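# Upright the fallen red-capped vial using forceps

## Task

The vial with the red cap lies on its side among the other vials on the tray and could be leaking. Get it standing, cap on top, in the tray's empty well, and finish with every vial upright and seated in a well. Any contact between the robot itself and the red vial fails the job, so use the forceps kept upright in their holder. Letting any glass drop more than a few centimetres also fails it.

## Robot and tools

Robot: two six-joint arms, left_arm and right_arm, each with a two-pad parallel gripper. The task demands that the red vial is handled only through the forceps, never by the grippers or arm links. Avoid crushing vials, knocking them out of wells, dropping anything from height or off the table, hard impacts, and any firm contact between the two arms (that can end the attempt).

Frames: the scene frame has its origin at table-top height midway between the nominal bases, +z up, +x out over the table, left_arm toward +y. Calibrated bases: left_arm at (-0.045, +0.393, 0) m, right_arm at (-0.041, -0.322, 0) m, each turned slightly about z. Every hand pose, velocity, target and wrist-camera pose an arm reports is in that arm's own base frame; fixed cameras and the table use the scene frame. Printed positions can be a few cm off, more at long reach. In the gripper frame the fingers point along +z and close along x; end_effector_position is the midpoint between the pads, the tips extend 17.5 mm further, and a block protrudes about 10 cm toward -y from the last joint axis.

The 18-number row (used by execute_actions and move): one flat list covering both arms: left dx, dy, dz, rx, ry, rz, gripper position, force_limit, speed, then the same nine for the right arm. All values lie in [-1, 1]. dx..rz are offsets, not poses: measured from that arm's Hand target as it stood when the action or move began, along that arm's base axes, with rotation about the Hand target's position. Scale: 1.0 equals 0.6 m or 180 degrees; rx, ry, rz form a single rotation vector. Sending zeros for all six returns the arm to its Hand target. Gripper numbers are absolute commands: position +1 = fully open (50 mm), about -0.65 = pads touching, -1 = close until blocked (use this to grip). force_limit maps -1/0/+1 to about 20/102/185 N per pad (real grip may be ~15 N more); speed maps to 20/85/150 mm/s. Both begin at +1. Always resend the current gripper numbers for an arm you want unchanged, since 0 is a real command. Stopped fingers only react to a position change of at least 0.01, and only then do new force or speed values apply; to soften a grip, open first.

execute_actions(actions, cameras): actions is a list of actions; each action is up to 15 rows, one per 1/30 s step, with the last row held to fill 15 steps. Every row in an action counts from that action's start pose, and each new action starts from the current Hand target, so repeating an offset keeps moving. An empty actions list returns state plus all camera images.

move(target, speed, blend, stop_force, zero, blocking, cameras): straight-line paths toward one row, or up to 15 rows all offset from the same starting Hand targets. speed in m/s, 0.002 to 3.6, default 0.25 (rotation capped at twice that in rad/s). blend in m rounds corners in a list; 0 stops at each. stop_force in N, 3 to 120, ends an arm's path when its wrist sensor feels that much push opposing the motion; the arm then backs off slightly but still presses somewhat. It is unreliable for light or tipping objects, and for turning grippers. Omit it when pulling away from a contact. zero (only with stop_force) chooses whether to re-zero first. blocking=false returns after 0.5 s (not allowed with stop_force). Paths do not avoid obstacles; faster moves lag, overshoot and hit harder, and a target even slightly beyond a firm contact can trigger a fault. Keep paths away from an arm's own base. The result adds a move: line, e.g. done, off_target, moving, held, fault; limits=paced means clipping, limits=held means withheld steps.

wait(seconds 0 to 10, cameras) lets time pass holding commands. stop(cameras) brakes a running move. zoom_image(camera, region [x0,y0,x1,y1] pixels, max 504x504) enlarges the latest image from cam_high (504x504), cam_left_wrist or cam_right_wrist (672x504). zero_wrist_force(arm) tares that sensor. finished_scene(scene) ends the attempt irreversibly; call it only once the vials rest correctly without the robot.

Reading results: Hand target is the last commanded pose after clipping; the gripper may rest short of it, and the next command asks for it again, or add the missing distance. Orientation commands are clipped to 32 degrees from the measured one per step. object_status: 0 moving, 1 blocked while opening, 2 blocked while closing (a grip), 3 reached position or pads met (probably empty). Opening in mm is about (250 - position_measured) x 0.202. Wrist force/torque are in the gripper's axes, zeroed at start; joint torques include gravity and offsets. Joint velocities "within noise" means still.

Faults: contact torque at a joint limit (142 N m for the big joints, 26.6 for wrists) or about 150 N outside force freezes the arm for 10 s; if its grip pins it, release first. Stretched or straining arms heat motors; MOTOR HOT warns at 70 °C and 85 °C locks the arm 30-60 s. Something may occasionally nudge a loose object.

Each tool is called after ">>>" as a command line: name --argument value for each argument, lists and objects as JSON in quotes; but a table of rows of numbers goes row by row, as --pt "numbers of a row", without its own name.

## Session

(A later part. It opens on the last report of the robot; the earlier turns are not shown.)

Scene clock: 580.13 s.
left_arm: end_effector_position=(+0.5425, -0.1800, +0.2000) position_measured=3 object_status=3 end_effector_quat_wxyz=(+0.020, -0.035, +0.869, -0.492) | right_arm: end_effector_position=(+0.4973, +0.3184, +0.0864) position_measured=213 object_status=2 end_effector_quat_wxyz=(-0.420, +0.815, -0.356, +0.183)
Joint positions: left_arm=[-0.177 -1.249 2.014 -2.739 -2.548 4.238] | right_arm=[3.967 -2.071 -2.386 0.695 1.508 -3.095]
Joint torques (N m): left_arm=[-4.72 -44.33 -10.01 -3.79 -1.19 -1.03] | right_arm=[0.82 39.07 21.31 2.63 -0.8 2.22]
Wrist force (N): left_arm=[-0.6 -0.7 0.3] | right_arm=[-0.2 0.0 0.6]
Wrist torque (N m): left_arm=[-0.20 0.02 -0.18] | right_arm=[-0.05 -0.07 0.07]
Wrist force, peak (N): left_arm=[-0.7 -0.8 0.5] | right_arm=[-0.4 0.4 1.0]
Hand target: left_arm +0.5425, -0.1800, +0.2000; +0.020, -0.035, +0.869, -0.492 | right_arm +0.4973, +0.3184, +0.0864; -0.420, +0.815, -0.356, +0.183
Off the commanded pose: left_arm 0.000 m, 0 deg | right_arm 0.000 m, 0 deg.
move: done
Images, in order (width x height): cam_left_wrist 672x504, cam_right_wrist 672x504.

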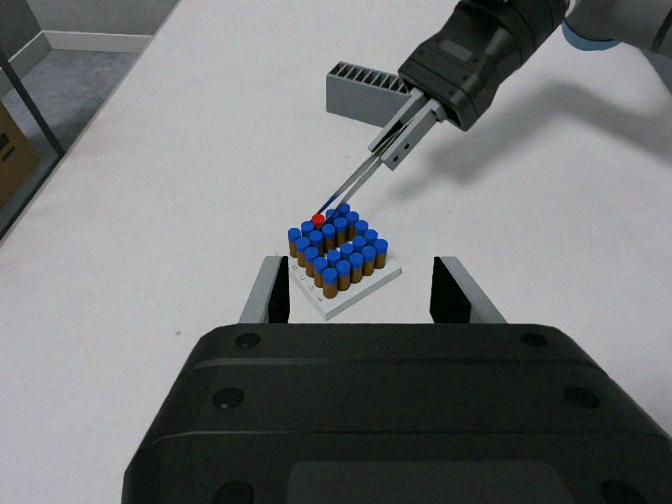

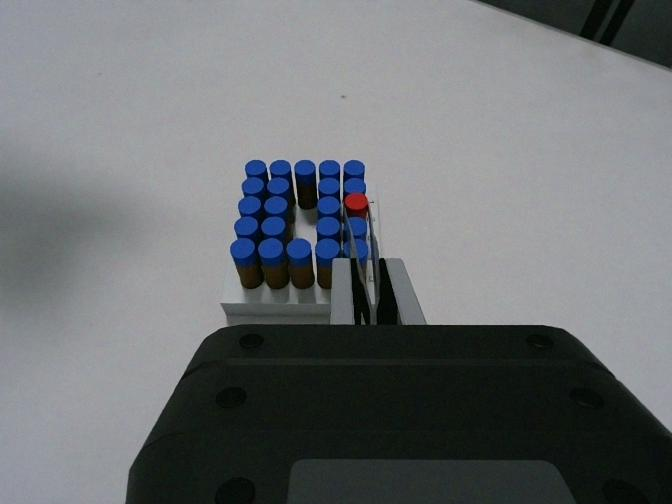

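>>> move --target '[0,0,0,0,0,0,1,1,1,-0.00263,-0.00108,0,0,0,0,-0.45,-1,-1]' --speed 0.02 --stop_force 4 --cameras '["cam_left_wrist","cam_right_wrist"]'

>>> zoom_image --camera "cam_left_wrist" --region '[285, 180, 355, 250]'

>>> zoom_image --camera "cam_right_wrist" --region '[300, 180, 390, 270]'

Scene clock: 611.77 s.
left_arm: end_effector_position=(+0.5425, -0.1800, +0.2000) position_measured=3 object_status=3 end_effector_quat_wxyz=(+0.020, -0.035, +0.869, -0.492) | right_arm: end_effector_position=(+0.4956, +0.3178, +0.0864) position_measured=213 object_status=2 end_effector_quat_wxyz=(-0.420, +0.815, -0.356, +0.183)
Joint positions: left_arm=[-0.177 -1.249 2.014 -2.739 -2.548 4.238] | right_arm=[3.969 -2.07 -2.391 0.698 1.506 -3.094]
Joint torques (N m): left_arm=[-4.46 -43.65 -10.38 -3.59 -1.17 -0.97] | right_arm=[2.12 32.52 11.53 3.31 -0.4 2.64]
Wrist force (N): left_arm=[-0.6 -0.5 0.5] | right_arm=[0.0 0.3 0.7]
Wrist torque (N m): left_arm=[-0.19 0.01 -0.19] | right_arm=[-0.02 -0.06 -0.01]
Wrist force, peak (N): left_arm=[-0.6 -0.9 0.6] | right_arm=[-0.2 0.3 1.0]
Hand target: left_arm +0.5425, -0.1800, +0.2000; +0.020, -0.035, +0.869, -0.492 | right_arm +0.4957, +0.3178, +0.0864; -0.420, +0.815, -0.356, +0.183
Off the commanded pose: left_arm 0.000 m, 0 deg | right_arm 0.000 m, 0 deg.
move: done
Images, in order (width x height): cam_left_wrist 672x504, cam_right_wrist 672x504.

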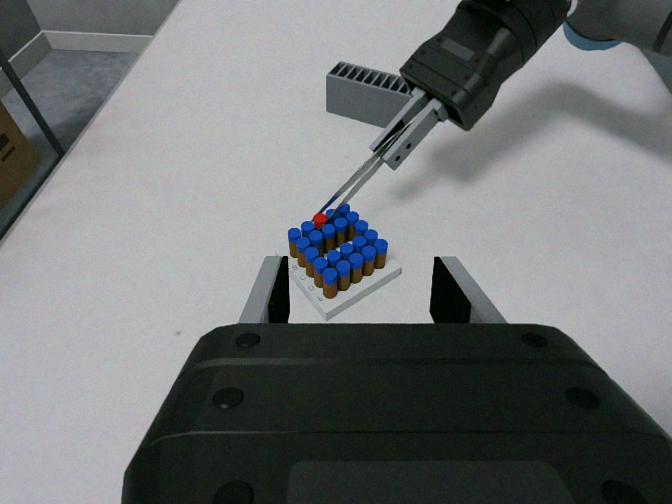

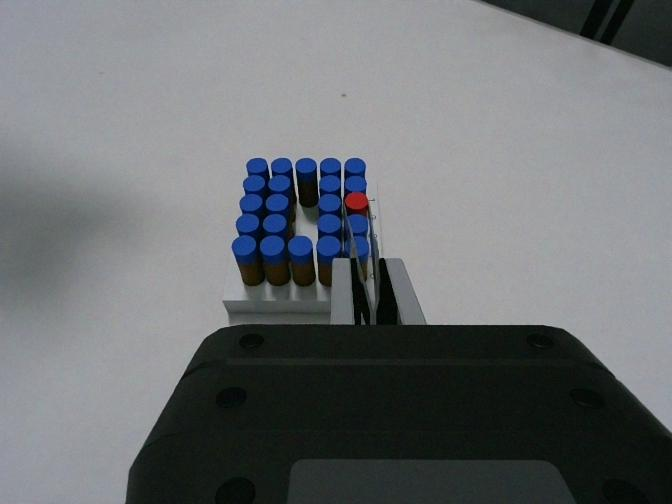

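Scaled by 7.200 from the camera's 672x504 image, which has a finer 960x720 frame.

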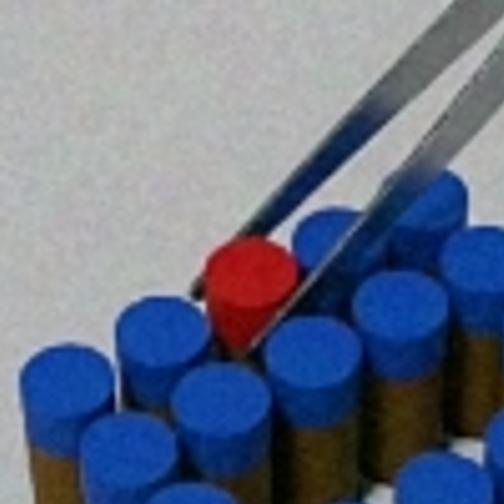

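Scaled by 5.600 from the camera's 672x504 image, which has a finer 960x720 frame.

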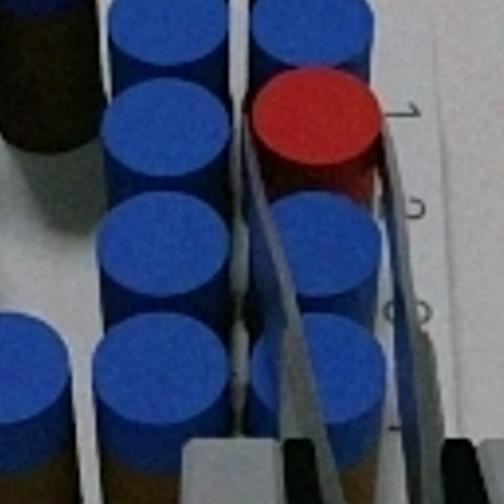

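>>> move --target '[0,0,0,0,0,0,1,1,1,0,0,-0.0045,0,0,0,-0.45,-1,-1]' --speed 0.015 --stop_force 4 --cameras '["cam_left_wrist","cam_right_wrist"]'

>>> zoom_image --camera "cam_left_wrist" --region '[285, 180, 355, 250]'

>>> zoom_image --camera "cam_right_wrist" --region '[300, 180, 390, 270]'

Scene clock: 627.47 s.
left_arm: end_effector_position=(+0.5425, -0.1800, +0.2000) position_measured=3 object_status=3 end_effector_quat_wxyz=(+0.020, -0.035, +0.869, -0.492) | right_arm: end_effector_position=(+0.4957, +0.3178, +0.0837) position_measured=213 object_status=2 end_effector_quat_wxyz=(-0.420, +0.815, -0.356, +0.183)
Joint positions: left_arm=[-0.177 -1.249 2.014 -2.739 -2.548 4.238] | right_arm=[3.969 -2.079 -2.391 0.707 1.506 -3.094]
Joint torques (N m): left_arm=[-3.85 -43.63 -9.93 -3.65 -1 -1.08] | right_arm=[-3.21 38.78 19.81 2.46 1.48 -1.99]
Wrist force (N): left_arm=[-0.5 -0.7 0.3] | right_arm=[-0.3 -0.3 0.3]
Wrist torque (N m): left_arm=[-0.20 -0.01 -0.18] | right_arm=[-0.02 -0.05 -0.01]
Wrist force, peak (N): left_arm=[-0.7 -0.8 0.5] | right_arm=[-0.4 -0.2 1.0]
Hand target: left_arm +0.5425, -0.1800, +0.2000; +0.020, -0.035, +0.869, -0.492 | right_arm +0.4957, +0.3178, +0.0837; -0.420, +0.815, -0.356, +0.183
Off the commanded pose: left_arm 0.000 m, 0 deg | right_arm 0.000 m, 0 deg.
move: done
Images, in order (width x height): cam_left_wrist 672x504, cam_right_wrist 672x504.

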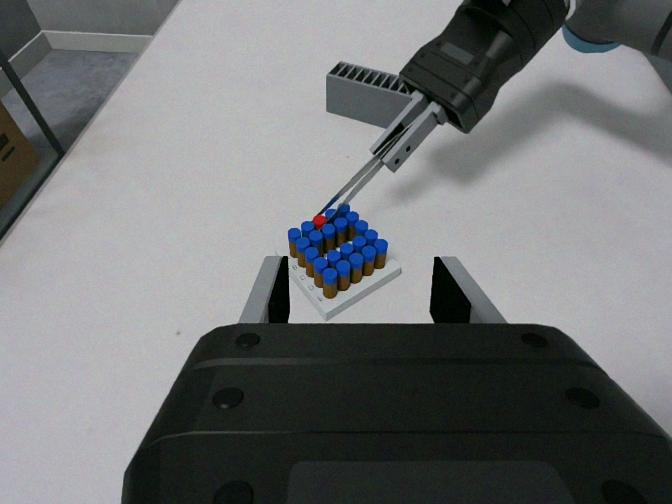

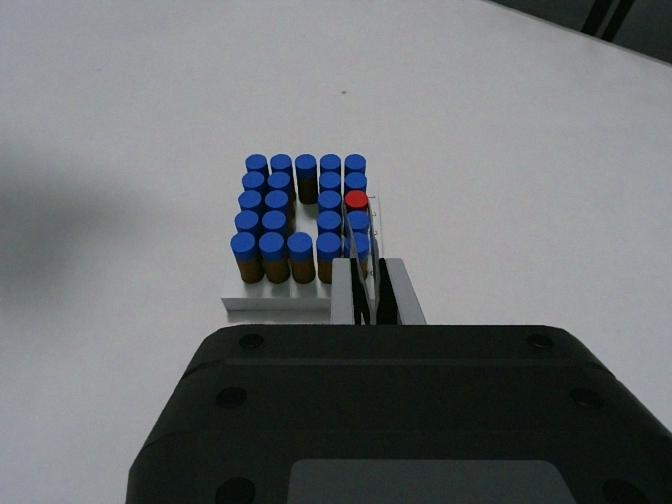

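Scaled by 7.200 from the camera's 672x504 image, which has a finer 960x720 frame.

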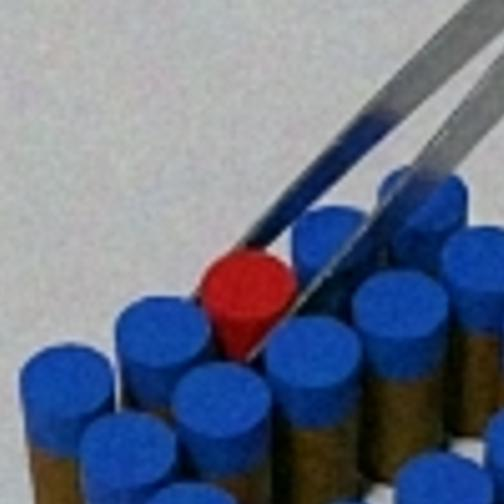

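Scaled by 5.600 from the camera's 672x504 image, which has a finer 960x720 frame.

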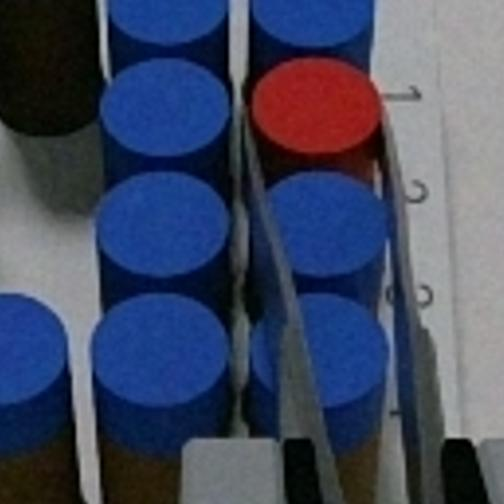

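>>> move --pt "0 0 0 0 0 0 1 1 1 0 0 -0.001 0 0 0 -0.45 -1 -1" --pt "0 0 0 0 0 0 1 1 1 0 0 -0.001 0 0 0 -0.34 -1 -1" --speed 0.015 --cameras '["cam_left_wrist","cam_right_wrist"]'

>>> zoom_image --camera "cam_left_wrist" --region '[285, 180, 355, 250]'

>>> zoom_image --camera "cam_right_wrist" --region '[300, 180, 390, 270]'

Scene clock: 639.37 s.
left_arm: end_effector_position=(+0.5425, -0.1800, +0.2000) position_measured=3 object_status=3 end_effector_quat_wxyz=(+0.020, -0.035, +0.869, -0.492) | right_arm: end_effector_position=(+0.4957, +0.3178, +0.0831) position_measured=203 object_status=3 end_effector_quat_wxyz=(-0.420, +0.815, -0.356, +0.183)
Joint positions: left_arm=[-0.177 -1.249 2.014 -2.739 -2.548 4.238] | right_arm=[3.969 -2.081 -2.391 0.709 1.506 -3.094]
Joint torques (N m): left_arm=[-4.22 -44.14 -9.98 -3.6 -1.17 -0.98] | right_arm=[-3.8 28.86 20.55 3.57 1.23 -1.94]
Wrist force (N): left_arm=[-0.6 -0.6 0.6] | right_arm=[-0.1 0.1 0.6]
Wrist torque (N m): left_arm=[-0.20 0.01 -0.18] | right_arm=[-0.06 -0.07 -0.01]
Wrist force, peak (N): left_arm=[-0.6 -0.9 0.2] | right_arm=[-0.3 0.1 0.7]
Hand target: left_arm +0.5425, -0.1800, +0.2000; +0.020, -0.035, +0.869, -0.492 | right_arm +0.4957, +0.3178, +0.0831; -0.420, +0.815, -0.356, +0.183
Off the commanded pose: left_arm 0.000 m, 0 deg | right_arm 0.000 m, 0 deg.
move: done
Images, in order (width x height): cam_left_wrist 672x504, cam_right_wrist 672x504.

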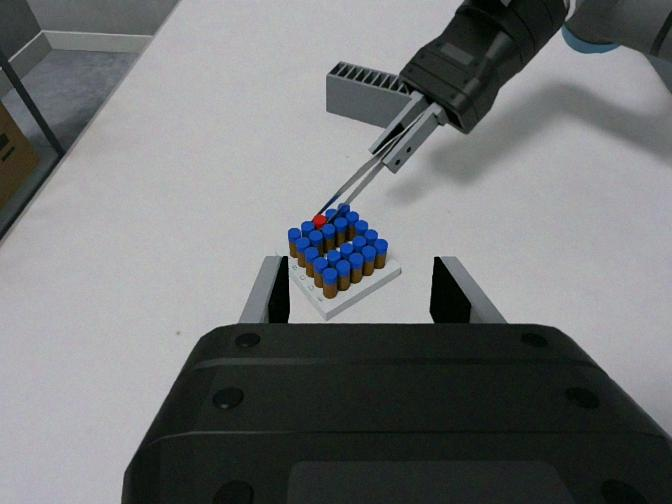

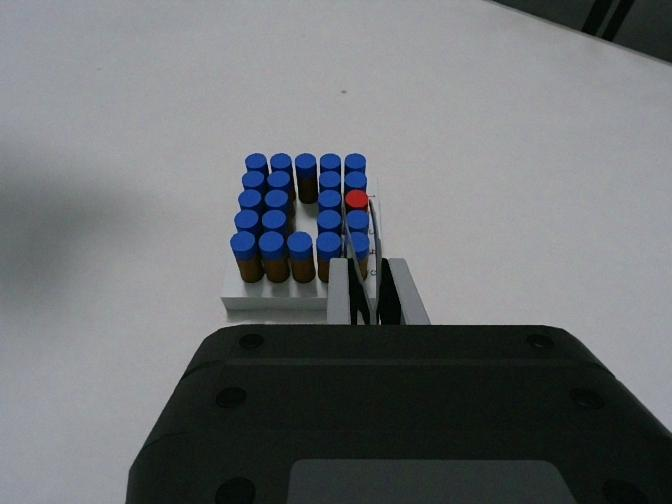

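Scaled by 7.200 from the camera's 672x504 image, which has a finer 960x720 frame.

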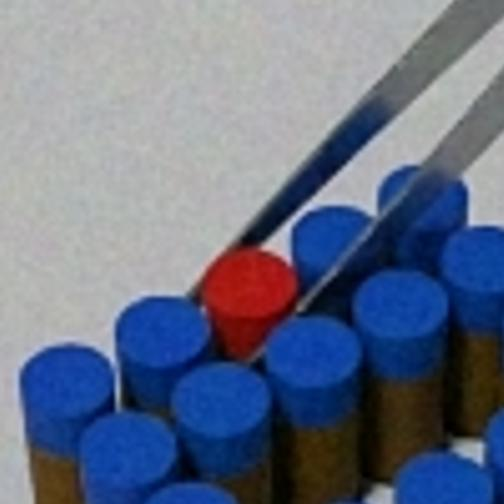

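Scaled by 5.600 from the camera's 672x504 image, which has a finer 960x720 frame.

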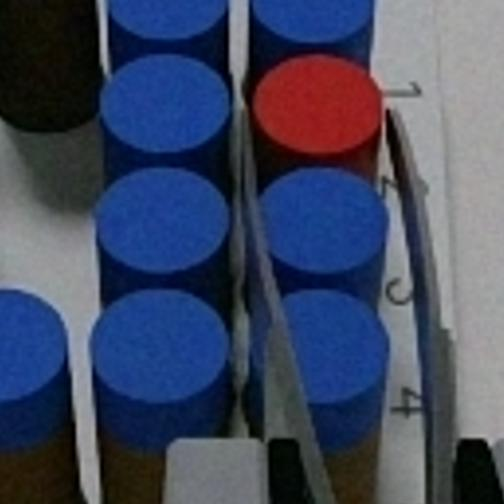

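>>> move --pt "0 0 0 0 0 0 1 1 1 -0.0447 -0.0416 0.0436 0 0 0 -0.34 -1 -1" --pt "0 0 0 0 0 0 1 1 1 -0.0947 -0.0916 0.1836 0 0 0 -0.34 -1 -1" --speed '[0.04,0.12]' --blend '[0.005,0]' --cameras '["cam_left_wrist","cam_right_wrist"]'

>>> zoom_image --camera "cam_left_wrist" --region '[280, 190, 400, 310]'

>>> zoom_image --camera "cam_right_wrist" --region '[240, 60, 440, 260]'

Scene clock: 651.10 s.
left_arm: end_effector_position=(+0.5425, -0.1800, +0.2000) position_measured=3 object_status=3 end_effector_quat_wxyz=(+0.020, -0.035, +0.869, -0.492) | right_arm: end_effector_position=(+0.4388, +0.2628, +0.1932) position_measured=203 object_status=3 end_effector_quat_wxyz=(-0.420, +0.815, -0.356, +0.183)
Joint positions: left_arm=[-0.177 -1.249 2.014 -2.739 -2.548 4.238] | right_arm=[3.986 -1.571 -2.546 0.354 1.492 -3.084]
Joint torques (N m): left_arm=[-4.34 -43.59 -10.05 -3.45 -1.11 -1.02] | right_arm=[0.46 23.07 27.17 3.46 -0.34 2.55]
Wrist force (N): left_arm=[-0.6 -0.4 0.2] | right_arm=[0.0 0.3 0.7]
Wrist torque (N m): left_arm=[-0.18 0.01 -0.18] | right_arm=[0.02 -0.11 0.04]
Wrist force, peak (N): left_arm=[-0.8 -0.7 0.3] | right_arm=[-0.3 1.3 1.6]
Hand target: left_arm +0.5425, -0.1800, +0.2000; +0.020, -0.035, +0.869, -0.492 | right_arm +0.4389, +0.2628, +0.1933; -0.420, +0.815, -0.356, +0.183
Off the commanded pose: left_arm 0.000 m, 0 deg | right_arm 0.000 m, 0 deg.
move: done
Images, in order (width x height): cam_left_wrist 672x504, cam_right_wrist 672x504.

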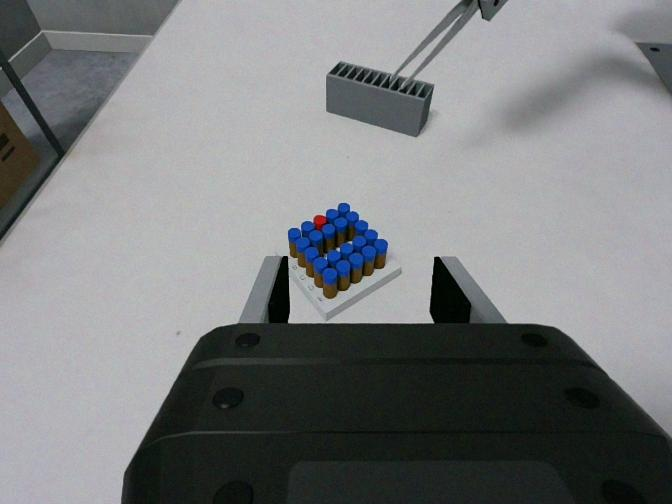

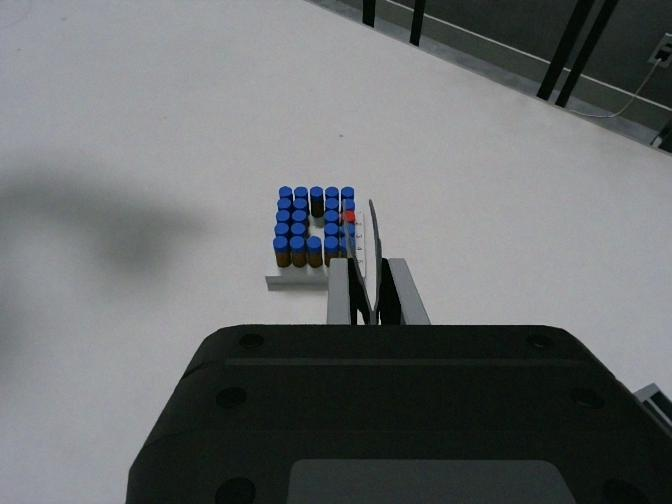

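Scaled by 4.200 from the camera's 672x504 image, which has a finer 960x720 frame.

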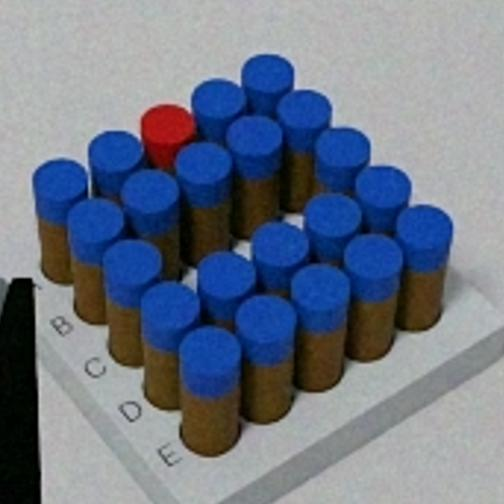

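Scaled by 2.520 from the camera's 672x504 image, which has a finer 960x720 frame.

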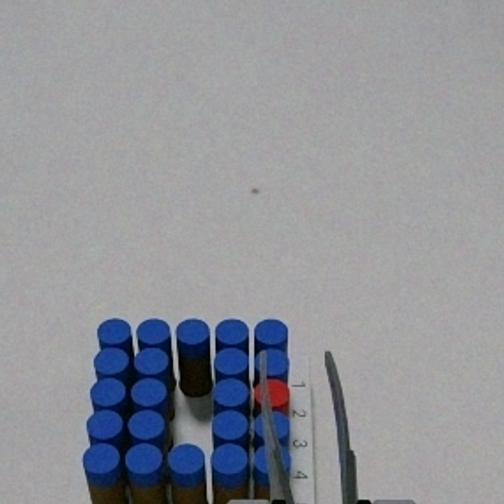

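>>> finished_scene --scene 2

The scene is finished: the task was done.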